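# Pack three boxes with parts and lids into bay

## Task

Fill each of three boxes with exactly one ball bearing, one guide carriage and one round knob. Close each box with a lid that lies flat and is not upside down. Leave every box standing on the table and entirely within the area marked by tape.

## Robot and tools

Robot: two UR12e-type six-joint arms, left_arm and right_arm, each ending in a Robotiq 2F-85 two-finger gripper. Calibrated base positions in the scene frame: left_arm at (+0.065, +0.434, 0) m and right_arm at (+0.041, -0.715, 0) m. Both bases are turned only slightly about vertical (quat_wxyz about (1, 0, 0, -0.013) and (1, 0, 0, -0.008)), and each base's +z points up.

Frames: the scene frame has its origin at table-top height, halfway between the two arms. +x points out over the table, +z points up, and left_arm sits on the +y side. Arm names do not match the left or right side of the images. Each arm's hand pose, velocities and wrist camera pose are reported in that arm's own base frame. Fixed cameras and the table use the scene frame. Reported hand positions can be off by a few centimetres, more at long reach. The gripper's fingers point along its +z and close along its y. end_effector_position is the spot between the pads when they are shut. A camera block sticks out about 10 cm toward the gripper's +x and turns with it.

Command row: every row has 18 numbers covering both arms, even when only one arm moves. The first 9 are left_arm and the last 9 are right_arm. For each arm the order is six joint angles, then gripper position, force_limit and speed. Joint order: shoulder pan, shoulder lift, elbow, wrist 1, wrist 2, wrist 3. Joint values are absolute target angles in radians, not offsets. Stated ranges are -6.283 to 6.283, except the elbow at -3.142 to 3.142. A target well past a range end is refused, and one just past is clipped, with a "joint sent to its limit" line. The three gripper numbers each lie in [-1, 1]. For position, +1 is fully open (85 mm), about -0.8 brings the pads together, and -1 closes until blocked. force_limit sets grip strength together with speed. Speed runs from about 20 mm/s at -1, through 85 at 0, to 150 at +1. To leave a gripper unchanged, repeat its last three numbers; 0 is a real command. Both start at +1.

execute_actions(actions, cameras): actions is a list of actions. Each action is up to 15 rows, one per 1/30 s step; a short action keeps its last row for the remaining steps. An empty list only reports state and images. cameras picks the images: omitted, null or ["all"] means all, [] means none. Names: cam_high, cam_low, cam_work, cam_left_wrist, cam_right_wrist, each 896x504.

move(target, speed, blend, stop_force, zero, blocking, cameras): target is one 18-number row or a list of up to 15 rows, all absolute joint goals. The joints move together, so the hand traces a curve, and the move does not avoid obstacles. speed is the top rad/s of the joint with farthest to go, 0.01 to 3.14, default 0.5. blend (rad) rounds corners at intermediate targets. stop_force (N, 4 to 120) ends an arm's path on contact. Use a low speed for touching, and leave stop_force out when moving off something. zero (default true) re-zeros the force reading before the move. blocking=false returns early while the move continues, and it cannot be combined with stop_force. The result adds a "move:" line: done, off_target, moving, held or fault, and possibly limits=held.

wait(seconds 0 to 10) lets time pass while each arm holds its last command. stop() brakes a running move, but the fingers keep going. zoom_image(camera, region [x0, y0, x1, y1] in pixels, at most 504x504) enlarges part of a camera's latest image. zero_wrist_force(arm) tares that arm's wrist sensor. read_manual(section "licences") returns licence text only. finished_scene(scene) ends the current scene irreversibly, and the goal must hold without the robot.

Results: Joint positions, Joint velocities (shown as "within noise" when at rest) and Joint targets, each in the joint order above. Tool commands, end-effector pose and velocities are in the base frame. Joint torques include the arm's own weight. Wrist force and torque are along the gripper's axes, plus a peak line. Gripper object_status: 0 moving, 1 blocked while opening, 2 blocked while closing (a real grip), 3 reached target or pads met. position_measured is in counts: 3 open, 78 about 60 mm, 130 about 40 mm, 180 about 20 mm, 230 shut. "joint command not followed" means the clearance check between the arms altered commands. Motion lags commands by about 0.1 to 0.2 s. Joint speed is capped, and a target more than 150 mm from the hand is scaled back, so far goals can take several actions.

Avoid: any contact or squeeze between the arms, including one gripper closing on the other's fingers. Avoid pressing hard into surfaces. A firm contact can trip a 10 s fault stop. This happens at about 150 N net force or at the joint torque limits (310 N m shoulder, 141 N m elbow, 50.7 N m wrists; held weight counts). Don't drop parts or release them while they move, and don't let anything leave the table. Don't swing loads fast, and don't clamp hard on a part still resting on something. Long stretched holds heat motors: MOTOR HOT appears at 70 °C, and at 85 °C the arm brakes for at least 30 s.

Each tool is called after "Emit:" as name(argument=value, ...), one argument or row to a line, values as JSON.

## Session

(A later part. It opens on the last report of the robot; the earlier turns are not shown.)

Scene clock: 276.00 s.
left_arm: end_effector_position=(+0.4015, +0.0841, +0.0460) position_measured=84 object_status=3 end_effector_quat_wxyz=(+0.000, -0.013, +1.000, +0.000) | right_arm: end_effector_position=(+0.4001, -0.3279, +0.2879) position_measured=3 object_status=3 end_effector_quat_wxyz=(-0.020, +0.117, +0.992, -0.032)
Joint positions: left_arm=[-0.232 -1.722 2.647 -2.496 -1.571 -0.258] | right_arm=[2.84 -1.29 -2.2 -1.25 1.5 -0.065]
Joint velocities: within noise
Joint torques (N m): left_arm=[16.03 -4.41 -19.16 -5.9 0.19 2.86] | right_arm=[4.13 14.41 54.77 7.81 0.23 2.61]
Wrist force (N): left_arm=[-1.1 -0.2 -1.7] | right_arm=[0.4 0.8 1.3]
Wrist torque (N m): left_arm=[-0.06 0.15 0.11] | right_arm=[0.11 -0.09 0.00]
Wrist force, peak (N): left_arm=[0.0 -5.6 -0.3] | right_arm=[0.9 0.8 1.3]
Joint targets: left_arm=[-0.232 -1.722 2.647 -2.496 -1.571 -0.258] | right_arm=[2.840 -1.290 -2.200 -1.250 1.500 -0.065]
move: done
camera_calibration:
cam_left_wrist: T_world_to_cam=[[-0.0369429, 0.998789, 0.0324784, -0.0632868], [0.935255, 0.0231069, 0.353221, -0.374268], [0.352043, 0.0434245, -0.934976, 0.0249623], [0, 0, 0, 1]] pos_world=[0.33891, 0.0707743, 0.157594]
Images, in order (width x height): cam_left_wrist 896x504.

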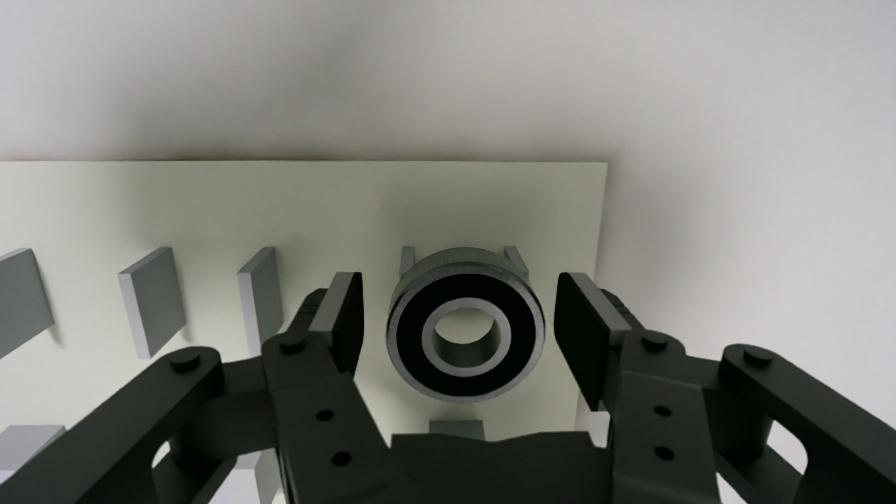

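Emit:
move(
  target=[-0.2319,-1.7222,2.6473,-2.4959,-1.5708,-0.2579,-1,-0.6,-1,2.84,-1.29,-2.2,-1.25,1.5,-0.065,1,0,0],
  cameras=["cam_left_wrist"],
)

Emit:
move(
  target=[
    [-0.2319,-1.8929,2.5697,-2.2476,-1.5708,-0.2579,-1,-0.6,-1,2.84,-1.29,-2.2,-1.25,1.5,-0.065,1,0,0],
    [-1.1308,-1.5419,2.291,-2.3199,-1.5708,-1.1388,-1,-0.6,-1,2.84,-1.29,-2.2,-1.25,1.5,-0.065,1,0,0],
  ],
  speed=[0.3,0.8],
  blend=[0.03,0],
  cameras=["cam_left_wrist"],
)

Scene clock: 285.43 s.
left_arm: end_effector_position=(+0.4014, +0.0841, +0.0460) position_measured=116 object_status=0 end_effector_quat_wxyz=(+0.000, -0.013, +1.000, +0.000) | right_arm: end_effector_position=(+0.4001, -0.3279, +0.2879) position_measured=3 object_status=3 end_effector_quat_wxyz=(-0.020, +0.117, +0.992, -0.032)
Joint positions: left_arm=[-0.232 -1.722 2.647 -2.496 -1.571 -0.258] | right_arm=[2.84 -1.29 -2.2 -1.25 1.5 -0.065]
Joint velocities: within noise
Joint torques (N m): left_arm=[12.82 -4.96 -30.71 -3.34 0.16 2.52] | right_arm=[1.82 15.1 54.31 7.71 0.19 2.36]
Wrist force (N): left_arm=[0.4 -0.2 -9.5] | right_arm=[0.2 0.3 1.0]
Wrist torque (N m): left_arm=[-0.17 0.13 0.10] | right_arm=[0.02 -0.04 0.01]
Wrist force, peak (N): left_arm=[-0.1 -0.1 -10.9] | right_arm=[0.6 1.1 1.4]
Joint targets: left_arm=[-0.232 -1.722 2.647 -2.496 -1.571 -0.258] | right_arm=[2.840 -1.290 -2.200 -1.250 1.500 -0.065]
move: done
camera_calibration:
cam_left_wrist: T_world_to_cam=[[-0.0369452, 0.998789, 0.0324819, -0.0632865], [0.935288, 0.0231119, 0.353133, -0.374266], [0.351954, 0.0434264, -0.935009, 0.0249975], [0, 0, 0, 1]] pos_world=[0.33891, 0.0707743, 0.157594]
Images, in order (width x height): cam_left_wrist 896x504.

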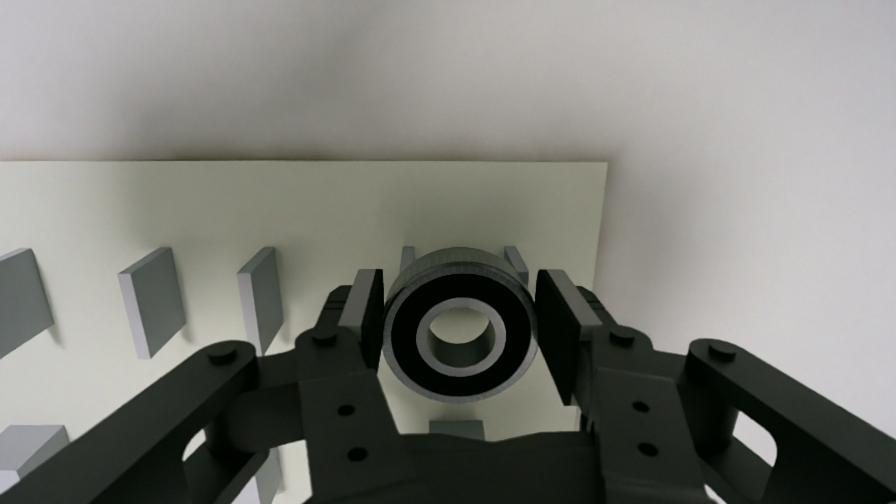

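Scene clock: 288.03 s.
left_arm: end_effector_position=(+0.3945, -0.4289, +0.1200) position_measured=116 object_status=2 end_effector_quat_wxyz=(+0.000, -0.004, +1.000, +0.000) | right_arm: end_effector_position=(+0.4001, -0.3279, +0.2879) position_measured=3 object_status=3 end_effector_quat_wxyz=(-0.020, +0.117, +0.992, -0.032)
Joint positions: left_arm=[-1.131 -1.542 2.291 -2.32 -1.571 -1.139] | right_arm=[2.84 -1.29 -2.2 -1.25 1.5 -0.065]
Joint velocities: within noise
Joint torques (N m): left_arm=[-17.47 -27.01 -47.99 -5.67 0.13 -3.28] | right_arm=[1.78 14.56 56.19 8.12 0.02 2.21]
Wrist force (N): left_arm=[-0.8 -0.6 0.0] | right_arm=[0.3 0.7 1.1]
Wrist torque (N m): left_arm=[-0.10 0.15 0.12] | right_arm=[0.09 -0.06 0.00]
Wrist force, peak (N): left_arm=[0.8 -0.5 -10.8] | right_arm=[0.7 0.9 1.4]
Joint targets: left_arm=[-1.131 -1.542 2.291 -2.320 -1.571 -1.139] | right_arm=[2.840 -1.290 -2.200 -1.250 1.500 -0.065]
move: done
camera_calibration:
cam_left_wrist: T_world_to_cam=[[-0.0189804, 0.999294, 0.0324136, 0.439571], [0.935523, 0.00631224, 0.35321, -0.389312], [0.352756, 0.0370277, -0.934982, 0.115867], [0, 0, 0, 1]] pos_world=[0.331681, -0.441093, 0.231594]
Images, in order (width x height): cam_left_wrist 896x504.

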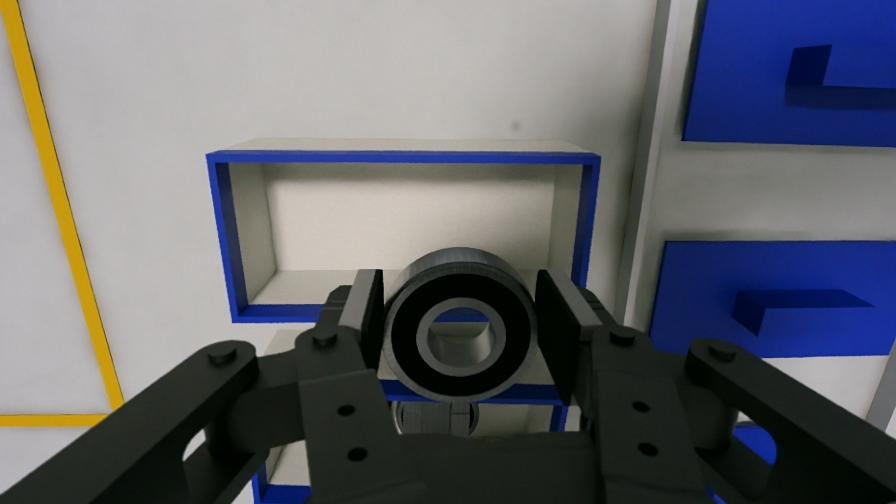

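Emit:
move(
  target=[
    [-1.1327,-1.5388,2.2878,-2.3198,-1.5708,-1.1577,-1,-0.6,-1,2.84,-1.29,-2.2,-1.25,1.5,-0.065,1,0,0],
    [-1.1327,-1.4536,2.3217,-2.4389,-1.5708,-1.1577,-1,-0.6,-1,2.84,-1.29,-2.2,-1.25,1.5,-0.065,1,0,0],
  ],
  speed=0.15,
  cameras=[],
)

Emit:
move(
  target=[-1.1327,-1.3683,2.3555,-2.558,-1.5708,-1.1577,-1,-0.6,-1,2.84,-1.29,-2.2,-1.25,1.5,-0.065,1,0,0],
  speed=0.05,
  stop_force=7,
  cameras=["cam_left_wrist"],
)

Scene clock: 295.60 s.
left_arm: end_effector_position=(+0.3956, -0.4340, +0.0692) position_measured=116 object_status=2 end_effector_quat_wxyz=(+0.000, -0.012, +1.000, +0.000) | right_arm: end_effector_position=(+0.4001, -0.3279, +0.2879) position_measured=3 object_status=3 end_effector_quat_wxyz=(-0.020, +0.117, +0.992, -0.032)
Joint positions: left_arm=[-1.133 -1.454 2.322 -2.439 -1.571 -1.158] | right_arm=[2.84 -1.29 -2.2 -1.25 1.5 -0.065]
Joint velocities: within noise
Joint torques (N m): left_arm=[-17.01 -28 -20.02 -5.7 0.08 -3.28] | right_arm=[0.29 13.79 55.02 8.02 0.22 2.33]
Wrist force (N): left_arm=[-0.4 0.3 -2.1] | right_arm=[0.5 0.6 1.3]
Wrist torque (N m): left_arm=[-0.04 0.02 0.15] | right_arm=[0.07 -0.10 0.01]
Wrist force, peak (N): left_arm=[-0.6 0.4 -3.3] | right_arm=[0.6 1.1 1.3]
Joint targets: left_arm=[-1.133 -1.454 2.322 -2.439 -1.571 -1.158] | right_arm=[2.840 -1.290 -2.200 -1.250 1.500 -0.065]
move: done
No camera images: "cameras" was empty.

Scene clock: 299.03 s.
left_arm: end_effector_position=(+0.3946, -0.4318, +0.0238) position_measured=116 object_status=2 end_effector_quat_wxyz=(+0.000, -0.012, +1.000, +0.000) | right_arm: end_effector_position=(+0.4001, -0.3279, +0.2879) position_measured=3 object_status=3 end_effector_quat_wxyz=(-0.020, +0.117, +0.992, -0.032)
Joint positions: left_arm=[-1.133 -1.375 2.353 -2.549 -1.571 -1.158] | right_arm=[2.84 -1.29 -2.2 -1.25 1.5 -0.065]
Joint velocities: within noise
Joint torques (N m): left_arm=[-12.77 -58.21 -39.3 -3.58 0.11 -2.99] | right_arm=[1.98 12.82 54.38 8.17 0.3 2.07]
Wrist force (N): left_arm=[-0.6 -0.7 0.1] | right_arm=[0.4 0.8 1.1]
Wrist torque (N m): left_arm=[-0.12 0.09 0.15] | right_arm=[0.11 -0.07 0.01]
Wrist force, peak (N): left_arm=[0.6 2.8 -21.0] | right_arm=[0.8 1.3 1.2]
Joint targets: left_arm=[-1.133 -1.375 2.353 -2.549 -1.571 -1.158] | right_arm=[2.840 -1.290 -2.200 -1.250 1.500 -0.065]
move: contact (left_arm)
camera_calibration:
cam_left_wrist: T_world_to_cam=[[-0.0359634, 0.998828, 0.0324053, 0.452155], [0.935294, 0.0222177, 0.353174, -0.348453], [0.35204, 0.0430098, -0.934996, 0.0288574], [0, 0, 0, 1]] pos_world=[0.332008, -0.445124, 0.135394]
Images, in order (width x height): cam_left_wrist 896x504.

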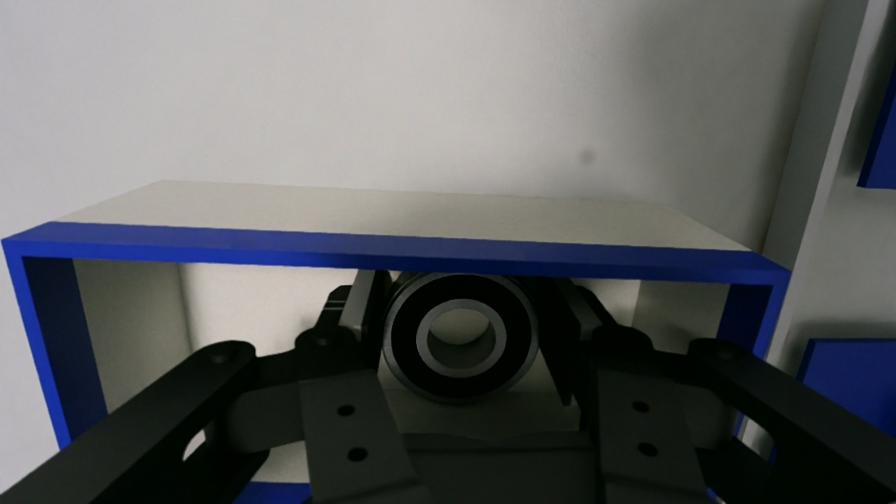

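Emit:
move(
  target=[
    [-1.1327,-1.375,2.353,-2.549,-1.5708,-1.1577,0.2,-0.6,-1,2.84,-1.29,-2.2,-1.25,1.5,-0.065,1,0,0],
    [-1.1327,-1.4536,2.3217,-2.4389,-1.5708,-1.1577,0.2,-0.6,-1,2.84,-1.29,-2.2,-1.25,1.5,-0.065,1,0,0],
    [-1.1327,-1.5388,2.2878,-2.3198,-1.5708,-1.1577,0.2,-0.6,-1,2.84,-1.29,-2.2,-1.25,1.5,-0.065,1,0,0],
  ],
  speed=[0.05,0.2,0.3],
  blend=[0,0.01,0],
  cameras=["cam_left_wrist"],
)

Scene clock: 309.00 s.
left_arm: end_effector_position=(+0.3944, -0.4315, +0.1199) position_measured=104 object_status=3 end_effector_quat_wxyz=(+0.000, -0.012, +1.000, +0.000) | right_arm: end_effector_position=(+0.4001, -0.3279, +0.2879) position_measured=3 object_status=3 end_effector_quat_wxyz=(-0.020, +0.117, +0.992, -0.032)
Joint positions: left_arm=[-1.133 -1.539 2.288 -2.32 -1.571 -1.158] | right_arm=[2.84 -1.29 -2.2 -1.25 1.5 -0.065]
Joint velocities: within noise
Joint torques (N m): left_arm=[-8.87 -51.27 -47.49 -2.53 0.21 -2.99] | right_arm=[3.01 12.17 54.38 7.97 -0.16 2.05]
Wrist force (N): left_arm=[-0.7 -0.7 -1.2] | right_arm=[0.5 1.1 0.9]
Wrist torque (N m): left_arm=[-0.12 0.11 0.13] | right_arm=[0.16 -0.10 0.00]
Wrist force, peak (N): left_arm=[-0.9 -0.7 -2.6] | right_arm=[0.6 1.2 1.3]
Joint targets: left_arm=[-1.133 -1.539 2.288 -2.320 -1.571 -1.158] | right_arm=[2.840 -1.290 -2.200 -1.250 1.500 -0.065]
move: done
camera_calibration:
cam_left_wrist: T_world_to_cam=[[-0.0359634, 0.998828, 0.0324053, 0.448634], [0.935294, 0.0222177, 0.353174, -0.382215], [0.35204, 0.0430098, -0.934996, 0.118764], [0, 0, 0, 1]] pos_world=[0.331808, -0.444724, 0.231494]
Images, in order (width x height): cam_left_wrist 896x504.

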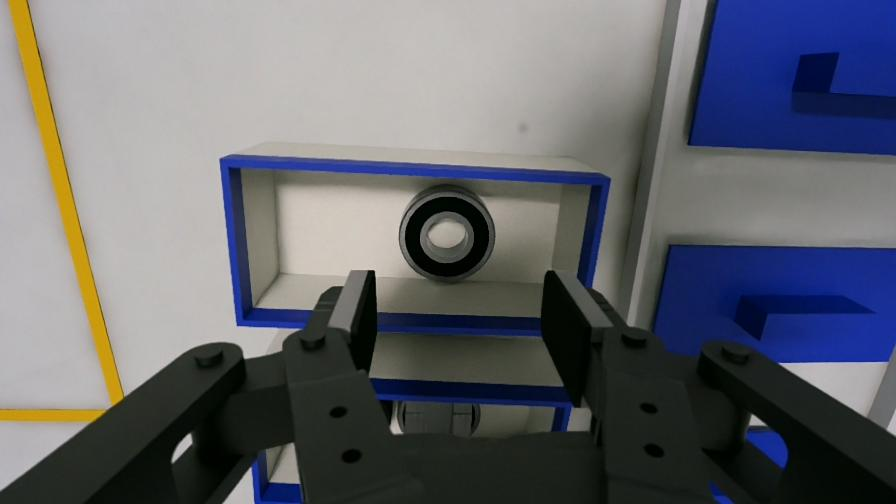

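Emit:
move(
  target=[
    [-0.1525,-1.5732,2.3228,-2.3204,-1.5708,-0.1785,0.36,-0.6,0,2.84,-1.29,-2.2,-1.25,1.5,-0.065,1,0,0],
    [-0.1525,-1.4596,2.3738,-2.485,-1.5708,-0.1785,0.36,-0.6,0,2.84,-1.29,-2.2,-1.25,1.5,-0.065,1,0,0],
  ],
  speed=[0.8,0.25],
  cameras=["cam_left_wrist"],
)

Scene clock: 323.90 s.
left_arm: end_effector_position=(+0.5570, +0.0906, +0.0530) position_measured=84 object_status=3 end_effector_quat_wxyz=(+0.000, -0.013, +1.000, +0.000) | right_arm: end_effector_position=(+0.4001, -0.3279, +0.2879) position_measured=3 object_status=3 end_effector_quat_wxyz=(-0.020, +0.117, +0.992, -0.032)
Joint positions: left_arm=[-0.152 -1.46 2.374 -2.485 -1.571 -0.178] | right_arm=[2.84 -1.29 -2.2 -1.25 1.5 -0.065]
Joint velocities: within noise
Joint torques (N m): left_arm=[18.14 -27.11 -19.42 -5.41 0.18 2.66] | right_arm=[1.59 13.82 54.01 8.06 0.13 1.72]
Wrist force (N): left_arm=[-1.1 -0.2 -1.2] | right_arm=[0.4 0.9 1.3]
Wrist torque (N m): left_arm=[-0.03 0.12 0.18] | right_arm=[0.12 -0.08 0.01]
Wrist force, peak (N): left_arm=[2.1 -3.3 -1.1] | right_arm=[0.3 0.8 1.6]
Joint targets: left_arm=[-0.153 -1.460 2.374 -2.485 -1.571 -0.179] | right_arm=[2.840 -1.290 -2.200 -1.250 1.500 -0.065]
move: done
camera_calibration:
cam_left_wrist: T_world_to_cam=[[-0.0369429, 0.998789, 0.0324784, -0.0642649], [0.935255, 0.0231069, 0.353221, -0.522358], [0.352043, 0.0434245, -0.934976, -0.0234242], [0, 0, 0, 1]] pos_world=[0.49441, 0.0772743, 0.164694]
Images, in order (width x height): cam_left_wrist 896x504.

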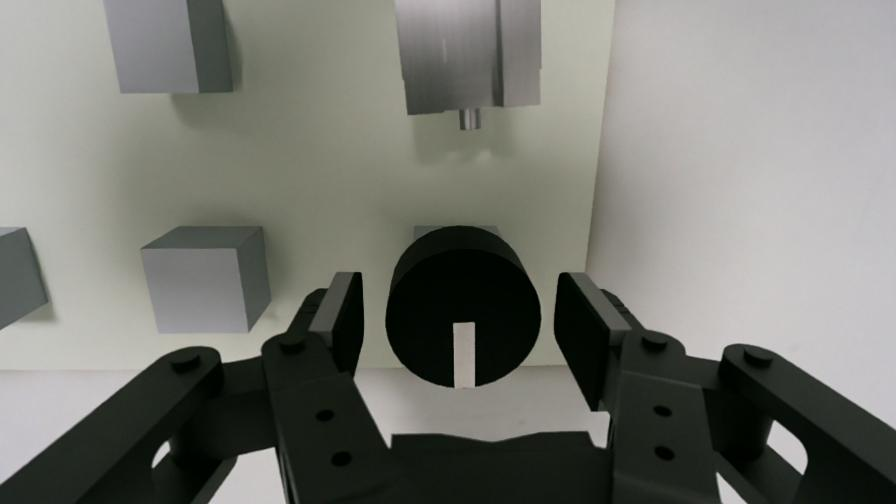

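Emit:
move(
  target=[-0.1525,-1.4596,2.3738,-2.485,-1.5708,-0.1785,-1,-0.6,-1,2.84,-1.29,-2.2,-1.25,1.5,-0.065,1,0,0],
  cameras=[],
)

Emit:
move(
  target=[
    [-0.1525,-1.5732,2.3228,-2.3204,-1.5708,-0.1785,-1,-0.6,-1,2.84,-1.29,-2.2,-1.25,1.5,-0.065,1,0,0],
    [-1.1599,-1.4811,2.2249,-2.3146,-1.5708,-1.1569,-1,-0.6,-1,2.84,-1.29,-2.2,-1.25,1.5,-0.065,1,0,0],
  ],
  speed=[0.3,0.8],
  blend=[0.03,0],
  cameras=["cam_left_wrist"],
)

Scene clock: 331.07 s.
left_arm: end_effector_position=(+0.5569, +0.0906, +0.0530) position_measured=122 object_status=0 end_effector_quat_wxyz=(+0.000, -0.013, +1.000, +0.000) | right_arm: end_effector_position=(+0.4001, -0.3279, +0.2879) position_measured=3 object_status=3 end_effector_quat_wxyz=(-0.020, +0.117, +0.992, -0.032)
Joint positions: left_arm=[-0.152 -1.46 2.374 -2.485 -1.571 -0.178] | right_arm=[2.84 -1.29 -2.2 -1.25 1.5 -0.065]
Joint velocities: within noise
Joint torques (N m): left_arm=[11.95 -26.93 -30.72 -3.28 0.31 2.65] | right_arm=[1.75 15.2 52.85 7.82 0.46 2.09]
Wrist force (N): left_arm=[4.3 -0.1 -17.7] | right_arm=[0.7 0.8 1.1]
Wrist torque (N m): left_arm=[-0.06 0.12 0.18] | right_arm=[0.12 -0.12 0.01]
Wrist force, peak (N): left_arm=[3.6 0.2 -19.5] | right_arm=[0.5 1.0 1.6]
Joint targets: left_arm=[-0.153 -1.460 2.374 -2.485 -1.571 -0.178] | right_arm=[2.840 -1.290 -2.200 -1.250 1.500 -0.065]
move: done
No camera images: "cameras" was empty.

Scene clock: 333.50 s.
left_arm: end_effector_position=(+0.3975, -0.4761, +0.1200) position_measured=122 object_status=2 end_effector_quat_wxyz=(+0.000, +0.001, +1.000, +0.000) | right_arm: end_effector_position=(+0.4001, -0.3279, +0.2879) position_measured=3 object_status=3 end_effector_quat_wxyz=(-0.020, +0.117, +0.992, -0.032)
Joint positions: left_arm=[-1.16 -1.481 2.225 -2.315 -1.571 -1.157] | right_arm=[2.84 -1.29 -2.2 -1.25 1.5 -0.065]
Joint velocities: within noise
Joint torques (N m): left_arm=[-17.19 -31.09 -47.77 -2.75 0.19 -2.88] | right_arm=[0.73 14.27 53.78 7.58 0.75 2.22]
Wrist force (N): left_arm=[-0.8 -0.7 -0.4] | right_arm=[0.7 0.5 1.1]
Wrist torque (N m): left_arm=[-0.12 0.14 0.10] | right_arm=[0.06 -0.13 0.01]
Wrist force, peak (N): left_arm=[3.9 -0.2 -18.9] | right_arm=[0.7 0.8 1.4]
Joint targets: left_arm=[-1.160 -1.481 2.225 -2.315 -1.571 -1.157] | right_arm=[2.840 -1.290 -2.200 -1.250 1.500 -0.065]
move: done
camera_calibration:
cam_left_wrist: T_world_to_cam=[[-0.00804192, 0.999443, 0.0323963, 0.482589], [0.935536, -0.00392132, 0.353208, -0.39671], [0.353139, 0.0331484, -0.934984, 0.114555], [0, 0, 0, 1]] pos_world=[0.334564, -0.487673, 0.231594]
Images, in order (width x height): cam_left_wrist 896x504.

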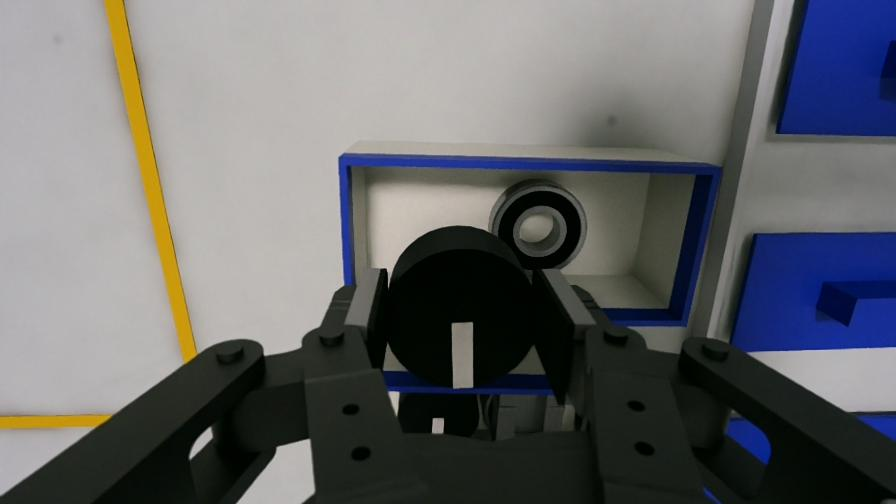

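Emit:
move(
  target=[
    [-1.1599,-1.4137,2.2534,-2.4105,-1.5708,-1.1569,-1,-0.6,-1,2.84,-1.29,-2.2,-1.25,1.5,-0.065,1,0,0],
    [-1.1599,-1.3463,2.2819,-2.5064,-1.5708,-1.1569,-1,-0.6,-1,2.84,-1.29,-2.2,-1.25,1.5,-0.065,1,0,0],
  ],
  speed=[0.15,0.08],
  stop_force=8,
  cameras=["cam_left_wrist"],
)

Scene clock: 338.07 s.
left_arm: end_effector_position=(+0.3975, -0.4763, +0.0340) position_measured=122 object_status=2 end_effector_quat_wxyz=(+0.000, +0.002, +1.000, +0.000) | right_arm: end_effector_position=(+0.4001, -0.3279, +0.2879) position_measured=3 object_status=3 end_effector_quat_wxyz=(-0.020, +0.117, +0.992, -0.032)
Joint positions: left_arm=[-1.16 -1.346 2.282 -2.506 -1.571 -1.157] | right_arm=[2.84 -1.29 -2.2 -1.25 1.5 -0.065]
Joint velocities: within noise
Joint torques (N m): left_arm=[-15.88 -32.72 -15.93 -4.67 0.28 -3] | right_arm=[3.34 13.18 52.8 7.74 0.14 2.3]
Wrist force (N): left_arm=[-0.1 -1.9 -8.4] | right_arm=[0.3 0.7 0.8]
Wrist torque (N m): left_arm=[-0.37 0.18 0.13] | right_arm=[0.09 -0.05 0.01]
Wrist force, peak (N): left_arm=[0.3 -1.6 -9.5] | right_arm=[0.7 1.1 1.4]
Joint targets: left_arm=[-1.160 -1.346 2.282 -2.506 -1.571 -1.157] | right_arm=[2.840 -1.290 -2.200 -1.250 1.500 -0.065]
move: contact (left_arm)
camera_calibration:
cam_left_wrist: T_world_to_cam=[[-0.00794786, 0.999442, 0.03243, 0.485439], [0.935538, -0.00402112, 0.353204, -0.366383], [0.353138, 0.0331467, -0.934984, 0.0341491], [0, 0, 0, 1]] pos_world=[0.334564, -0.487773, 0.145594]
Images, in order (width x height): cam_left_wrist 896x504.

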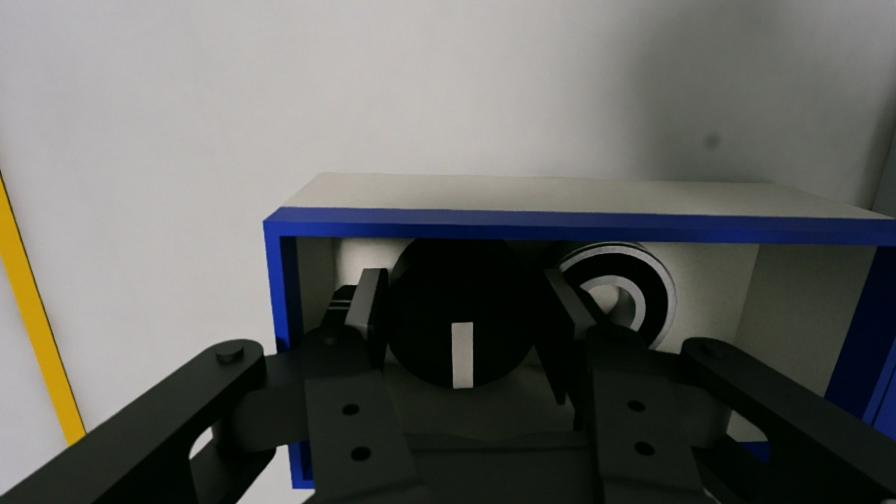

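Emit:
move(
  target=[
    [-1.1599,-1.3463,2.2819,-2.5064,-1.5708,-1.1569,0.12,-0.6,-1,2.84,-1.29,-2.2,-1.25,1.5,-0.065,1,0,0],
    [-1.1599,-1.4811,2.2249,-2.3146,-1.5708,-1.1569,0.12,-0.6,-1,2.84,-1.29,-2.2,-1.25,1.5,-0.065,1,0,0],
    [-0.1847,-1.7096,2.4452,-2.3064,-1.5708,-0.2747,0.12,-0.6,-1,2.84,-1.29,-2.2,-1.25,1.5,-0.065,1,0,0],
    [-0.1847,-1.5567,2.5113,-2.5254,-1.5708,-0.2747,0.12,-0.6,-1,2.84,-1.29,-2.2,-1.25,1.5,-0.065,1,0,0],
  ],
  speed=[0.05,0.25,0.8,0.25],
  blend=[0,0.02,0.01,0],
  cameras=["cam_left_wrist"],
)

Emit:
move(
  target=[-0.1847,-1.5567,2.5113,-2.5254,-1.5708,-0.2747,-1,-0.6,-1,2.84,-1.29,-2.2,-1.25,1.5,-0.065,1,0,0],
  cameras=["cam_left_wrist"],
)

Scene clock: 346.33 s.
left_arm: end_effector_position=(+0.4830, +0.0869, +0.0430) position_measured=114 object_status=3 end_effector_quat_wxyz=(+0.000, -0.045, +0.999, +0.000) | right_arm: end_effector_position=(+0.4001, -0.3279, +0.2879) position_measured=3 object_status=3 end_effector_quat_wxyz=(-0.020, +0.117, +0.992, -0.032)
Joint positions: left_arm=[-0.185 -1.557 2.511 -2.525 -1.571 -0.275] | right_arm=[2.84 -1.29 -2.2 -1.25 1.5 -0.065]
Joint velocities: within noise
Joint torques (N m): left_arm=[14.12 -16.97 -17.41 -6.05 0.17 2.6] | right_arm=[1.99 12.38 52.46 7.67 -0.1 2.12]
Wrist force (N): left_arm=[-1.2 -0.4 -0.9] | right_arm=[0.5 0.8 1.1]
Wrist torque (N m): left_arm=[-0.08 0.19 0.20] | right_arm=[0.12 -0.10 0.00]
Wrist force, peak (N): left_arm=[0.2 -1.5 -10.0] | right_arm=[0.8 1.1 1.4]
Joint targets: left_arm=[-0.185 -1.557 2.511 -2.525 -1.571 -0.275] | right_arm=[2.840 -1.290 -2.200 -1.250 1.500 -0.065]
move: done
camera_calibration:
cam_left_wrist: T_world_to_cam=[[-0.100714, 0.994386, 0.0324551, -0.031847], [0.931889, 0.0828574, 0.353153, -0.453082], [0.348481, 0.0658119, -0.935003, -0.00689497], [0, 0, 0, 1]] pos_world=[0.421418, 0.0696632, 0.154594]
Images, in order (width x height): cam_left_wrist 896x504.

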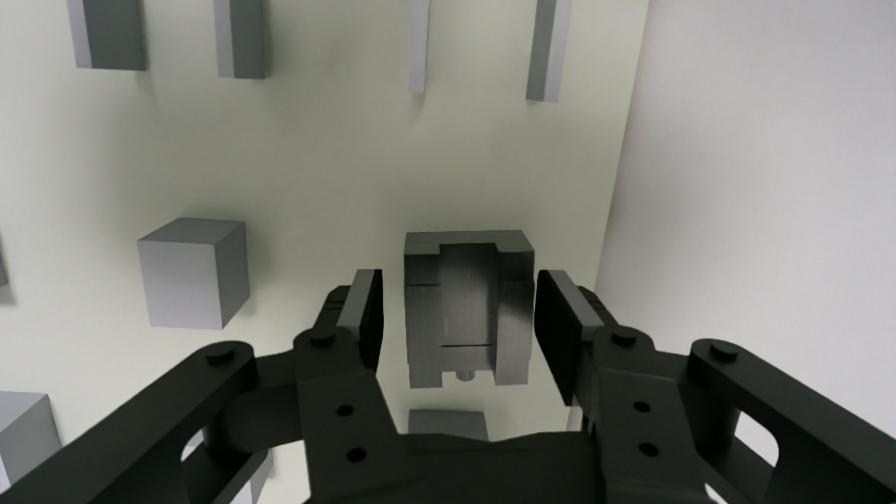

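Scene clock: 347.23 s.
left_arm: end_effector_position=(+0.4830, +0.0869, +0.0430) position_measured=146 object_status=2 end_effector_quat_wxyz=(+0.000, -0.045, +0.999, +0.000) | right_arm: end_effector_position=(+0.4001, -0.3279, +0.2879) position_measured=3 object_status=3 end_effector_quat_wxyz=(-0.020, +0.117, +0.992, -0.032)
Joint positions: left_arm=[-0.185 -1.557 2.511 -2.525 -1.571 -0.275] | right_arm=[2.84 -1.29 -2.2 -1.25 1.5 -0.065]
Joint velocities: within noise
Joint torques (N m): left_arm=[15 -18.76 -19.89 -4.92 0.38 2.69] | right_arm=[3.06 14.72 52.92 7.29 0.17 1.93]
Wrist force (N): left_arm=[2.9 -0.1 -11.4] | right_arm=[0.3 0.7 1.0]
Wrist torque (N m): left_arm=[-0.08 0.14 0.19] | right_arm=[0.10 -0.06 0.01]
Wrist force, peak (N): left_arm=[1.8 0.1 -11.8] | right_arm=[0.4 1.3 1.6]
Joint targets: left_arm=[-0.185 -1.557 2.511 -2.525 -1.571 -0.275] | right_arm=[2.840 -1.290 -2.200 -1.250 1.500 -0.065]
move: done
camera_calibration:
cam_left_wrist: T_world_to_cam=[[-0.100714, 0.994386, 0.0324551, -0.031847], [0.931889, 0.0828574, 0.353153, -0.453082], [0.348481, 0.0658119, -0.935003, -0.00689497], [0, 0, 0, 1]] pos_world=[0.421418, 0.0696632, 0.154594]
Images, in order (width x height): cam_left_wrist 896x504.

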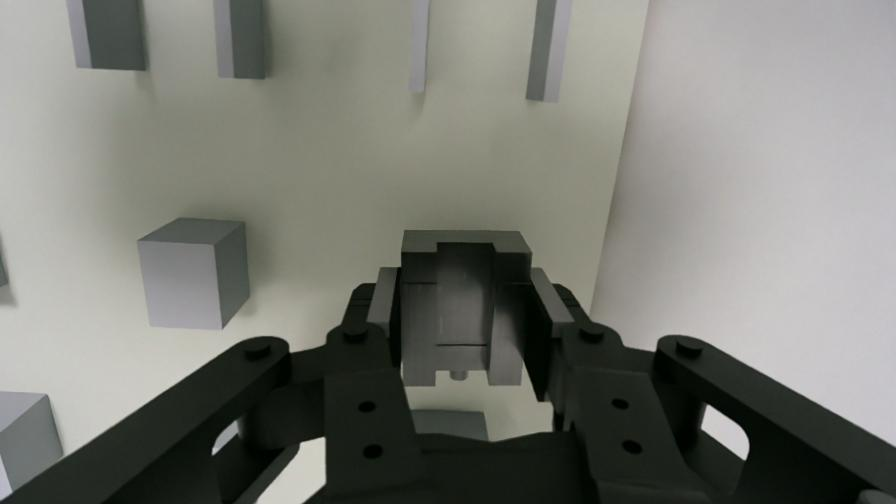

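Emit:
move(
  target=[
    [-0.1847,-1.7096,2.4452,-2.3064,-1.5708,-0.2747,-1,-0.6,-1,2.84,-1.29,-2.2,-1.25,1.5,-0.065,1,0,0],
    [-1.1327,-1.5388,2.2878,-2.3198,-1.5708,-1.1297,-1,-0.6,-1,2.84,-1.29,-2.2,-1.25,1.5,-0.065,1,0,0],
    [-1.1327,-1.4292,2.3304,-2.472,-1.5708,-1.1297,-1,-0.6,-1,2.84,-1.29,-2.2,-1.25,1.5,-0.065,1,0,0],
  ],
  speed=[0.3,0.8,0.15],
  blend=[0.03,0.01,0],
  cameras=["cam_left_wrist"],
)

Emit:
move(
  target=[-1.1327,-1.3873,2.3504,-2.5339,-1.5708,-1.1297,-1,-0.6,-1,2.84,-1.29,-2.2,-1.25,1.5,-0.065,1,0,0],
  speed=0.03,
  stop_force=5,
  cameras=["cam_left_wrist"],
)

Scene clock: 354.83 s.
left_arm: end_effector_position=(+0.3957, -0.4342, +0.0553) position_measured=146 object_status=2 end_effector_quat_wxyz=(+0.000, +0.002, +1.000, +0.000) | right_arm: end_effector_position=(+0.4001, -0.3279, +0.2879) position_measured=3 object_status=3 end_effector_quat_wxyz=(-0.020, +0.117, +0.992, -0.032)
Joint positions: left_arm=[-1.133 -1.429 2.33 -2.472 -1.571 -1.13] | right_arm=[2.84 -1.29 -2.2 -1.25 1.5 -0.065]
Joint velocities: within noise
Joint torques (N m): left_arm=[-16.41 -30.07 -20.12 -5.92 0.48 -3.31] | right_arm=[0.42 12.63 52.18 7.77 0.5 1.59]
Wrist force (N): left_arm=[-1.0 -0.4 -0.3] | right_arm=[0.5 0.8 1.1]
Wrist torque (N m): left_arm=[-0.06 0.12 0.16] | right_arm=[0.11 -0.10 0.00]
Wrist force, peak (N): left_arm=[2.5 -0.4 -11.6] | right_arm=[0.7 1.0 1.5]
Joint targets: left_arm=[-1.133 -1.429 2.330 -2.472 -1.571 -1.130] | right_arm=[2.840 -1.290 -2.200 -1.250 1.500 -0.065]
move: done
camera_calibration:
cam_left_wrist: T_world_to_cam=[[-0.00794786, 0.999442, 0.03243, 0.442657], [0.935538, -0.00402112, 0.353204, -0.372053], [0.353138, 0.0331467, -0.934984, 0.0533044], [0, 0, 0, 1]] pos_world=[0.332764, -0.445673, 0.166894]
Images, in order (width x height): cam_left_wrist 896x504.

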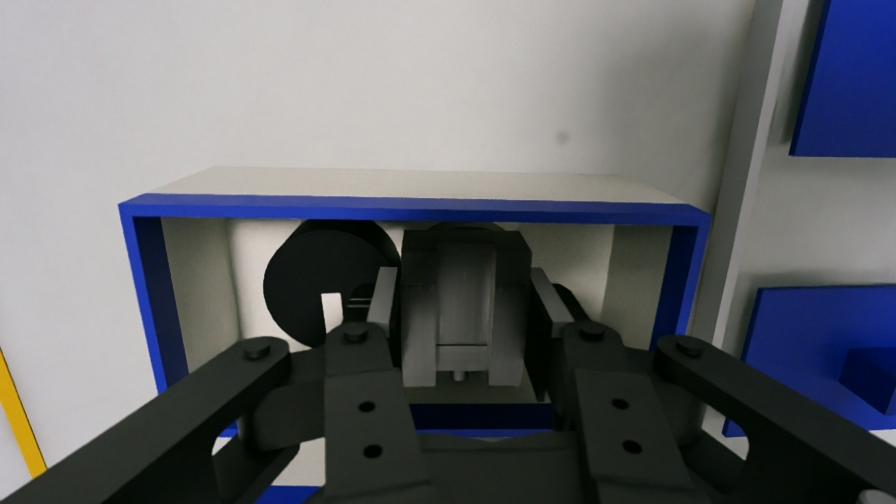

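Scene clock: 357.03 s.
left_arm: end_effector_position=(+0.3952, -0.4331, +0.0434) position_measured=146 object_status=2 end_effector_quat_wxyz=(+0.000, +0.002, +1.000, +0.000) | right_arm: end_effector_position=(+0.4001, -0.3279, +0.2879) position_measured=3 object_status=3 end_effector_quat_wxyz=(-0.020, +0.117, +0.992, -0.032)
Joint positions: left_arm=[-1.133 -1.41 2.34 -2.501 -1.571 -1.13] | right_arm=[2.84 -1.29 -2.2 -1.25 1.5 -0.065]
Joint velocities: within noise
Joint torques (N m): left_arm=[-13.52 -54.87 -39.36 -2.94 0.17 -3.42] | right_arm=[4.74 17.87 52.83 7.69 0.69 2.37]
Wrist force (N): left_arm=[-0.7 0.5 -4.2] | right_arm=[0.6 0.8 1.3]
Wrist torque (N m): left_arm=[0.07 0.11 0.16] | right_arm=[0.11 -0.11 0.01]
Wrist force, peak (N): left_arm=[0.0 2.3 -14.7] | right_arm=[0.3 0.4 1.7]
Joint targets: left_arm=[-1.133 -1.410 2.340 -2.501 -1.571 -1.130] | right_arm=[2.840 -1.290 -2.200 -1.250 1.500 -0.065]
move: contact (left_arm); left_arm: the wrist 1 is farthest, 0.033 rad from its target
camera_calibration:
cam_left_wrist: T_world_to_cam=[[-0.00794786, 0.999442, 0.03243, 0.44194], [0.935538, -0.00402112, 0.353204, -0.367377], [0.353138, 0.0331467, -0.934984, 0.0423182], [0, 0, 0, 1]] pos_world=[0.332264, -0.444573, 0.154994]
Images, in order (width x height): cam_left_wrist 896x504.

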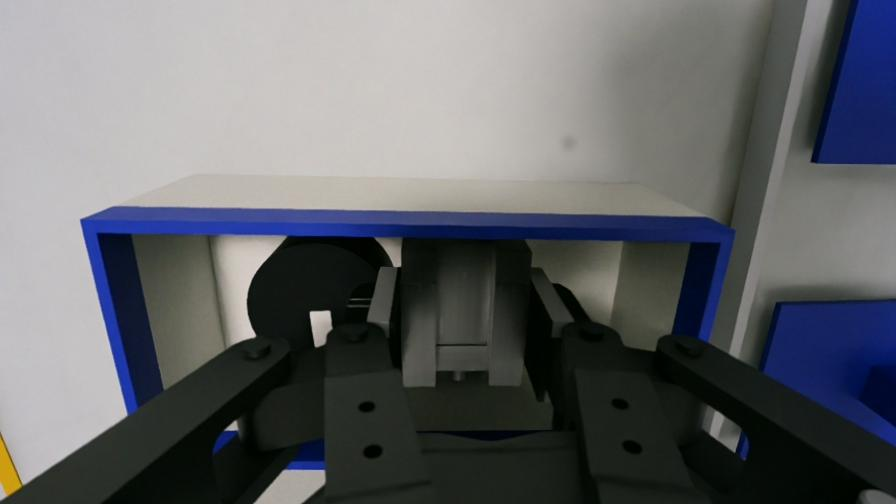

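Emit:
move(
  target=[
    [-1.1327,-1.4292,2.3304,-2.472,-1.5708,-1.1297,-1,-0.6,-1,2.84,-1.29,-2.2,-1.25,1.5,-0.065,1,0,0],
    [-1.1289,-1.4316,2.3334,-2.4726,-1.5708,-1.1259,-1,-0.6,-1,2.84,-1.29,-2.2,-1.25,1.5,-0.065,1,0,0],
  ],
  speed=[0.1,0.05],
  cameras=[],
)

Emit:
move(
  target=[-1.1289,-1.3897,2.3534,-2.5345,-1.5708,-1.1259,-1,-0.6,-1,2.84,-1.29,-2.2,-1.25,1.5,-0.065,1,0,0],
  speed=0.03,
  stop_force=5,
  cameras=["cam_left_wrist"],
)

Scene clock: 360.33 s.
left_arm: end_effector_position=(+0.3966, -0.4313, +0.0552) position_measured=146 object_status=2 end_effector_quat_wxyz=(+0.000, +0.002, +1.000, +0.000) | right_arm: end_effector_position=(+0.4001, -0.3279, +0.2879) position_measured=3 object_status=3 end_effector_quat_wxyz=(-0.020, +0.117, +0.992, -0.032)
Joint positions: left_arm=[-1.129 -1.431 2.333 -2.473 -1.571 -1.126] | right_arm=[2.84 -1.29 -2.2 -1.25 1.5 -0.065]
Joint velocities: within noise
Joint torques (N m): left_arm=[16.97 -55.93 -19.97 -2.59 0.28 2.42] | right_arm=[3.46 13.51 53 7.52 0.42 1.89]
Wrist force (N): left_arm=[-0.7 -0.3 -0.3] | right_arm=[0.5 0.3 1.3]
Wrist torque (N m): left_arm=[-0.04 0.07 0.16] | right_arm=[0.02 -0.10 0.00]
Wrist force, peak (N): left_arm=[-1.0 0.2 -6.0] | right_arm=[1.0 0.9 1.5]
Joint targets: left_arm=[-1.129 -1.432 2.333 -2.473 -1.571 -1.126] | right_arm=[2.840 -1.290 -2.200 -1.250 1.500 -0.065]
move: done
No camera images: "cameras" was empty.

Scene clock: 363.10 s.
left_arm: end_effector_position=(+0.3957, -0.4293, +0.0369) position_measured=146 object_status=2 end_effector_quat_wxyz=(+0.000, +0.001, +1.000, +0.000) | right_arm: end_effector_position=(+0.4001, -0.3279, +0.2879) position_measured=3 object_status=3 end_effector_quat_wxyz=(-0.020, +0.117, +0.992, -0.032)
Joint positions: left_arm=[-1.129 -1.401 2.348 -2.517 -1.571 -1.126] | right_arm=[2.84 -1.29 -2.2 -1.25 1.5 -0.065]
Joint velocities: within noise
Joint torques (N m): left_arm=[14.16 -55.23 -38.88 -3.17 0.28 2.53] | right_arm=[3.24 14.34 51.61 7.41 0.79 2]
Wrist force (N): left_arm=[-0.3 0.3 -4.5] | right_arm=[0.4 0.8 1.2]
Wrist torque (N m): left_arm=[0.09 0.12 0.17] | right_arm=[0.10 -0.08 0.01]
Wrist force, peak (N): left_arm=[0.7 2.7 -17.3] | right_arm=[0.6 1.2 1.4]
Joint targets: left_arm=[-1.129 -1.401 2.348 -2.517 -1.571 -1.126] | right_arm=[2.840 -1.290 -2.200 -1.250 1.500 -0.065]
move: contact (left_arm); left_arm: the wrist 1 is farthest, 0.017 rad from its target
camera_calibration:
cam_left_wrist: T_world_to_cam=[[-0.00794786, 0.999442, 0.03243, 0.438356], [0.935538, -0.00402112, 0.353204, -0.365534], [0.353138, 0.0331467, -0.934984, 0.0359383], [0, 0, 0, 1]] pos_world=[0.332764, -0.440773, 0.148494]
Images, in order (width x height): cam_left_wrist 896x504.

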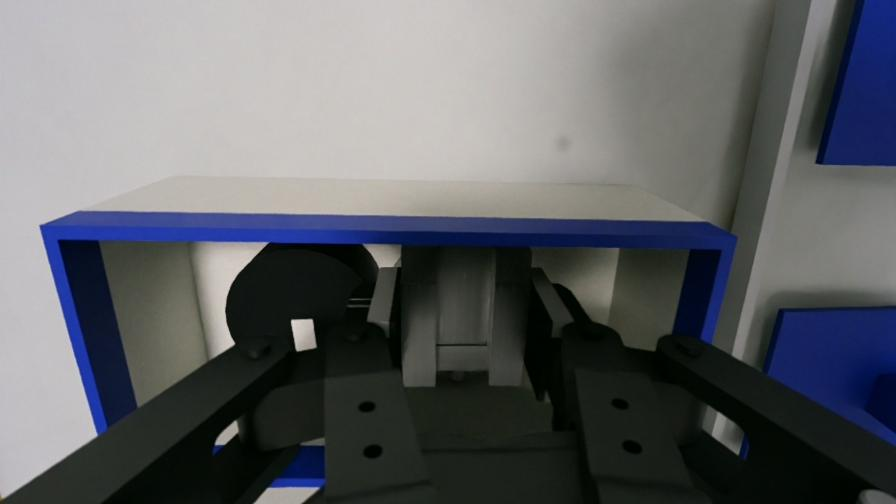

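Emit:
move(
  target=[
    [-1.1289,-1.401,2.348,-2.517,-1.5708,-1.1259,-0.08,-0.6,-1,2.84,-1.29,-2.2,-1.25,1.5,-0.065,1,0,0],
    [-1.1289,-1.5388,2.2878,-2.3198,-1.5708,-1.1259,-0.08,-0.6,-1,2.84,-1.29,-2.2,-1.25,1.5,-0.065,1,0,0],
  ],
  speed=[0.05,0.25],
  cameras=["cam_left_wrist"],
)

Emit:
move(
  target=[-1.0975,-1.9314,2.5903,-2.2297,-1.5708,-2.7083,0.2,-0.6,0,2.84,-1.29,-2.2,-1.25,1.5,-0.065,1,0,0],
  speed=1.0,
  cameras=["cam_left_wrist"],
)

Scene clock: 371.87 s.
left_arm: end_effector_position=(+0.3961, -0.4300, +0.1199) position_measured=139 object_status=3 end_effector_quat_wxyz=(+0.000, +0.001, +1.000, +0.000) | right_arm: end_effector_position=(+0.4001, -0.3279, +0.2879) position_measured=3 object_status=3 end_effector_quat_wxyz=(-0.020, +0.117, +0.992, -0.032)
Joint positions: left_arm=[-1.129 -1.539 2.288 -2.32 -1.571 -1.126] | right_arm=[2.84 -1.29 -2.2 -1.25 1.5 -0.065]
Joint velocities: within noise
Joint torques (N m): left_arm=[5.97 -51.52 -47.54 -2.35 0.16 2.15] | right_arm=[0.72 14.29 51.83 7.34 0.6 2.22]
Wrist force (N): left_arm=[-0.5 -0.6 -0.9] | right_arm=[0.5 0.8 1.3]
Wrist torque (N m): left_arm=[-0.10 0.08 0.13] | right_arm=[0.11 -0.09 0.00]
Wrist force, peak (N): left_arm=[-0.4 0.0 -5.9] | right_arm=[0.8 1.0 1.3]
Joint targets: left_arm=[-1.129 -1.539 2.288 -2.320 -1.571 -1.126] | right_arm=[2.840 -1.290 -2.200 -1.250 1.500 -0.065]
move: done
camera_calibration:
cam_left_wrist: T_world_to_cam=[[-0.00794786, 0.999442, 0.03243, 0.436368], [0.935538, -0.00402112, 0.353204, -0.395227], [0.353138, 0.0331467, -0.934984, 0.113424], [0, 0, 0, 1]] pos_world=[0.333164, -0.441473, 0.231494]
Images, in order (width x height): cam_left_wrist 896x504.

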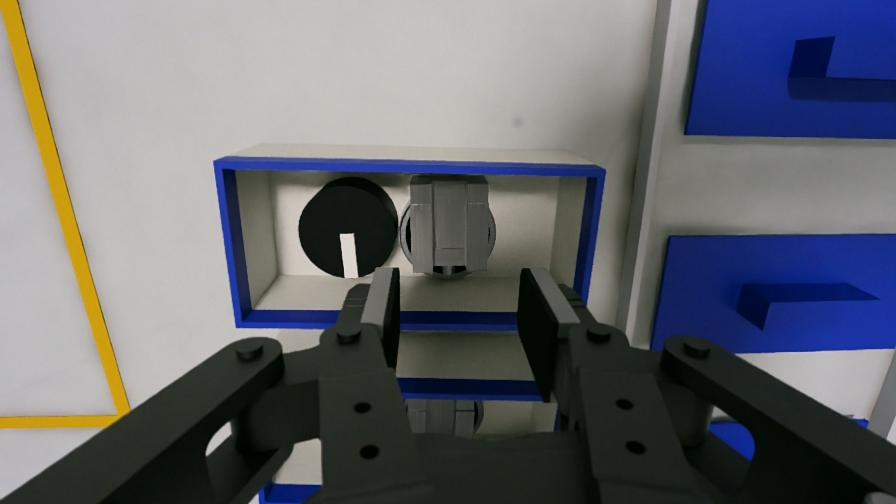

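Scene clock: 374.13 s.
left_arm: end_effector_position=(+0.3171, -0.2371, +0.1201) position_measured=104 object_status=3 end_effector_quat_wxyz=(+0.000, +0.721, -0.693, +0.000) | right_arm: end_effector_position=(+0.4001, -0.3279, +0.2879) position_measured=3 object_status=3 end_effector_quat_wxyz=(-0.020, +0.117, +0.992, -0.032)
Joint positions: left_arm=[-1.098 -1.931 2.59 -2.23 -1.571 -2.708] | right_arm=[2.84 -1.29 -2.2 -1.25 1.5 -0.065]
Joint velocities: within noise
Joint torques (N m): left_arm=[17.08 -21.08 -26.97 -2.82 0.53 -3.01] | right_arm=[2.58 15.55 50.65 7.44 0.9 2]
Wrist force (N): left_arm=[-1.1 -0.6 -0.7] | right_arm=[0.6 0.6 1.2]
Wrist torque (N m): left_arm=[-0.12 0.18 0.21] | right_arm=[0.07 -0.12 0.01]
Wrist force, peak (N): left_arm=[-1.6 -1.8 -1.7] | right_arm=[0.7 0.9 1.6]
Joint targets: left_arm=[-1.098 -1.931 2.590 -2.230 -1.571 -2.708] | right_arm=[2.840 -1.290 -2.200 -1.250 1.500 -0.065]
move: done
camera_calibration:
cam_left_wrist: T_world_to_cam=[[-0.998181, -0.0508255, 0.0324183, 0.307916], [-0.0361297, 0.934849, 0.353202, 0.21009], [-0.0482579, 0.351389, -0.934985, 0.337845], [0, 0, 0, 1]] pos_world=[0.33125, -0.299467, 0.231694]
Images, in order (width x height): cam_left_wrist 896x504.

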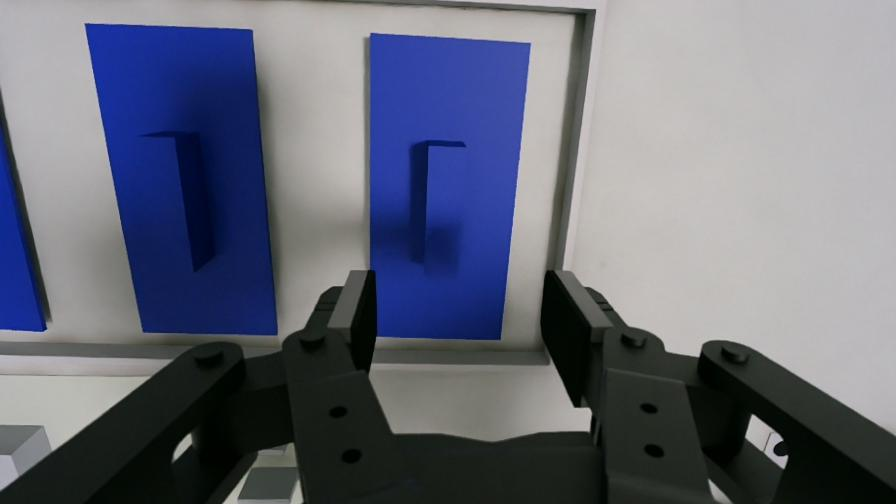

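Emit:
move(
  target=[
    [-1.1059,-1.8581,2.6194,-2.3321,-1.5708,-2.6797,0.2,-0.6,0,2.84,-1.29,-2.2,-1.25,1.5,-0.065,1,0,0],
    [-1.1059,-1.7086,2.676,-2.5382,-1.5708,-2.6797,0.2,-0.6,0,2.84,-1.29,-2.2,-1.25,1.5,-0.065,1,0,0],
  ],
  speed=0.3,
  cameras=["cam_left_wrist"],
)

Emit:
move(
  target=[-1.1059,-1.7086,2.676,-2.5382,-1.5708,-2.6797,-1,-0.9,-1,2.84,-1.29,-2.2,-1.25,1.5,-0.065,1,0,0],
  cameras=["cam_left_wrist"],
)

Scene clock: 387.87 s.
left_arm: end_effector_position=(+0.3171, -0.2437, +0.0331) position_measured=104 object_status=3 end_effector_quat_wxyz=(+0.000, +0.708, -0.706, +0.000) | right_arm: end_effector_position=(+0.4001, -0.3279, +0.2879) position_measured=3 object_status=3 end_effector_quat_wxyz=(-0.020, +0.117, +0.992, -0.032)
Joint positions: left_arm=[-1.106 -1.709 2.676 -2.538 -1.571 -2.68] | right_arm=[2.84 -1.29 -2.2 -1.25 1.5 -0.065]
Joint velocities: within noise
Joint torques (N m): left_arm=[-15.11 -2.09 -16.49 -6.02 0.42 2.74] | right_arm=[0.23 14.6 51.32 7.28 0.35 1.92]
Wrist force (N): left_arm=[-0.9 -0.5 -1.1] | right_arm=[0.5 0.5 1.4]
Wrist torque (N m): left_arm=[-0.10 0.14 0.15] | right_arm=[0.07 -0.08 0.01]
Wrist force, peak (N): left_arm=[-1.0 -0.6 -2.1] | right_arm=[1.0 1.0 1.4]
Joint targets: left_arm=[-1.106 -1.709 2.676 -2.538 -1.571 -2.680] | right_arm=[2.840 -1.290 -2.200 -1.250 1.500 -0.065]
move: done
camera_calibration:
cam_left_wrist: T_world_to_cam=[[-0.999377, -0.013986, 0.0323944, 0.319804], [-0.00164465, 0.935554, 0.35318, 0.236304], [-0.0352463, 0.352907, -0.934994, 0.255094], [0, 0, 0, 1]] pos_world=[0.328984, -0.306627, 0.144694]
Images, in order (width x height): cam_left_wrist 896x504.

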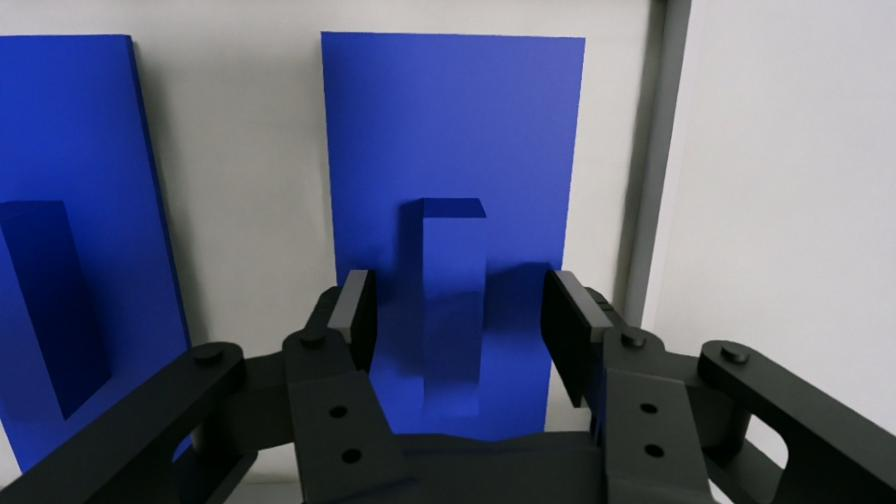

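Scene clock: 389.77 s.
left_arm: end_effector_position=(+0.3171, -0.2437, +0.0330) position_measured=191 object_status=0 end_effector_quat_wxyz=(+0.000, +0.708, -0.706, +0.000) | right_arm: end_effector_position=(+0.4001, -0.3279, +0.2879) position_measured=3 object_status=3 end_effector_quat_wxyz=(-0.020, +0.117, +0.992, -0.032)
Joint positions: left_arm=[-1.106 -1.709 2.676 -2.538 -1.571 -2.68] | right_arm=[2.84 -1.29 -2.2 -1.25 1.5 -0.065]
Joint velocities: within noise
Joint torques (N m): left_arm=[-10.48 -4.59 -21.15 -3.78 0.13 2.4] | right_arm=[3.09 15.4 50.86 7.58 1.1 2.23]
Wrist force (N): left_arm=[-4.8 2.2 -15.2] | right_arm=[0.7 0.7 1.0]
Wrist torque (N m): left_arm=[-0.13 0.12 0.16] | right_arm=[0.10 -0.12 0.01]
Wrist force, peak (N): left_arm=[-4.1 1.7 -16.5] | right_arm=[1.0 1.1 1.3]
Joint targets: left_arm=[-1.106 -1.709 2.676 -2.538 -1.571 -2.680] | right_arm=[2.840 -1.290 -2.200 -1.250 1.500 -0.065]
move: done
camera_calibration:
cam_left_wrist: T_world_to_cam=[[-0.999377, -0.013986, 0.0323944, 0.319807], [-0.00164465, 0.935554, 0.35318, 0.236339], [-0.0352463, 0.352907, -0.934994, 0.255001], [0, 0, 0, 1]] pos_world=[0.328984, -0.306627, 0.144594]
Images, in order (width x height): cam_left_wrist 896x504.

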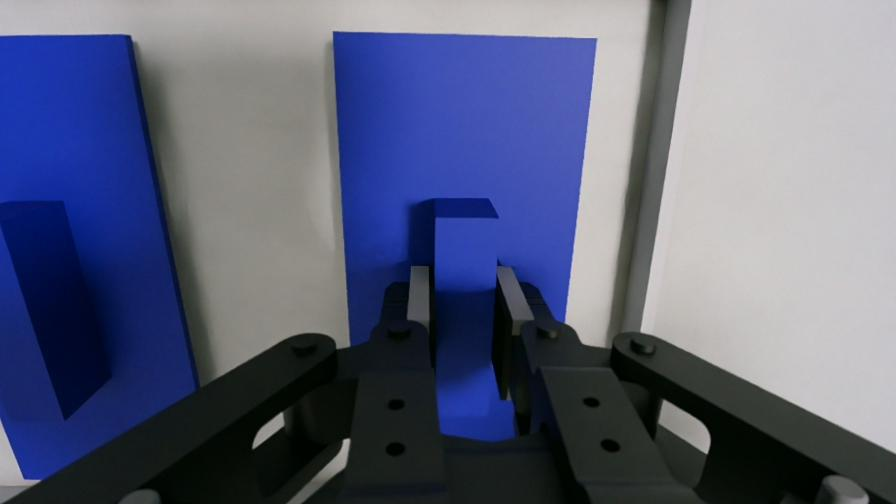

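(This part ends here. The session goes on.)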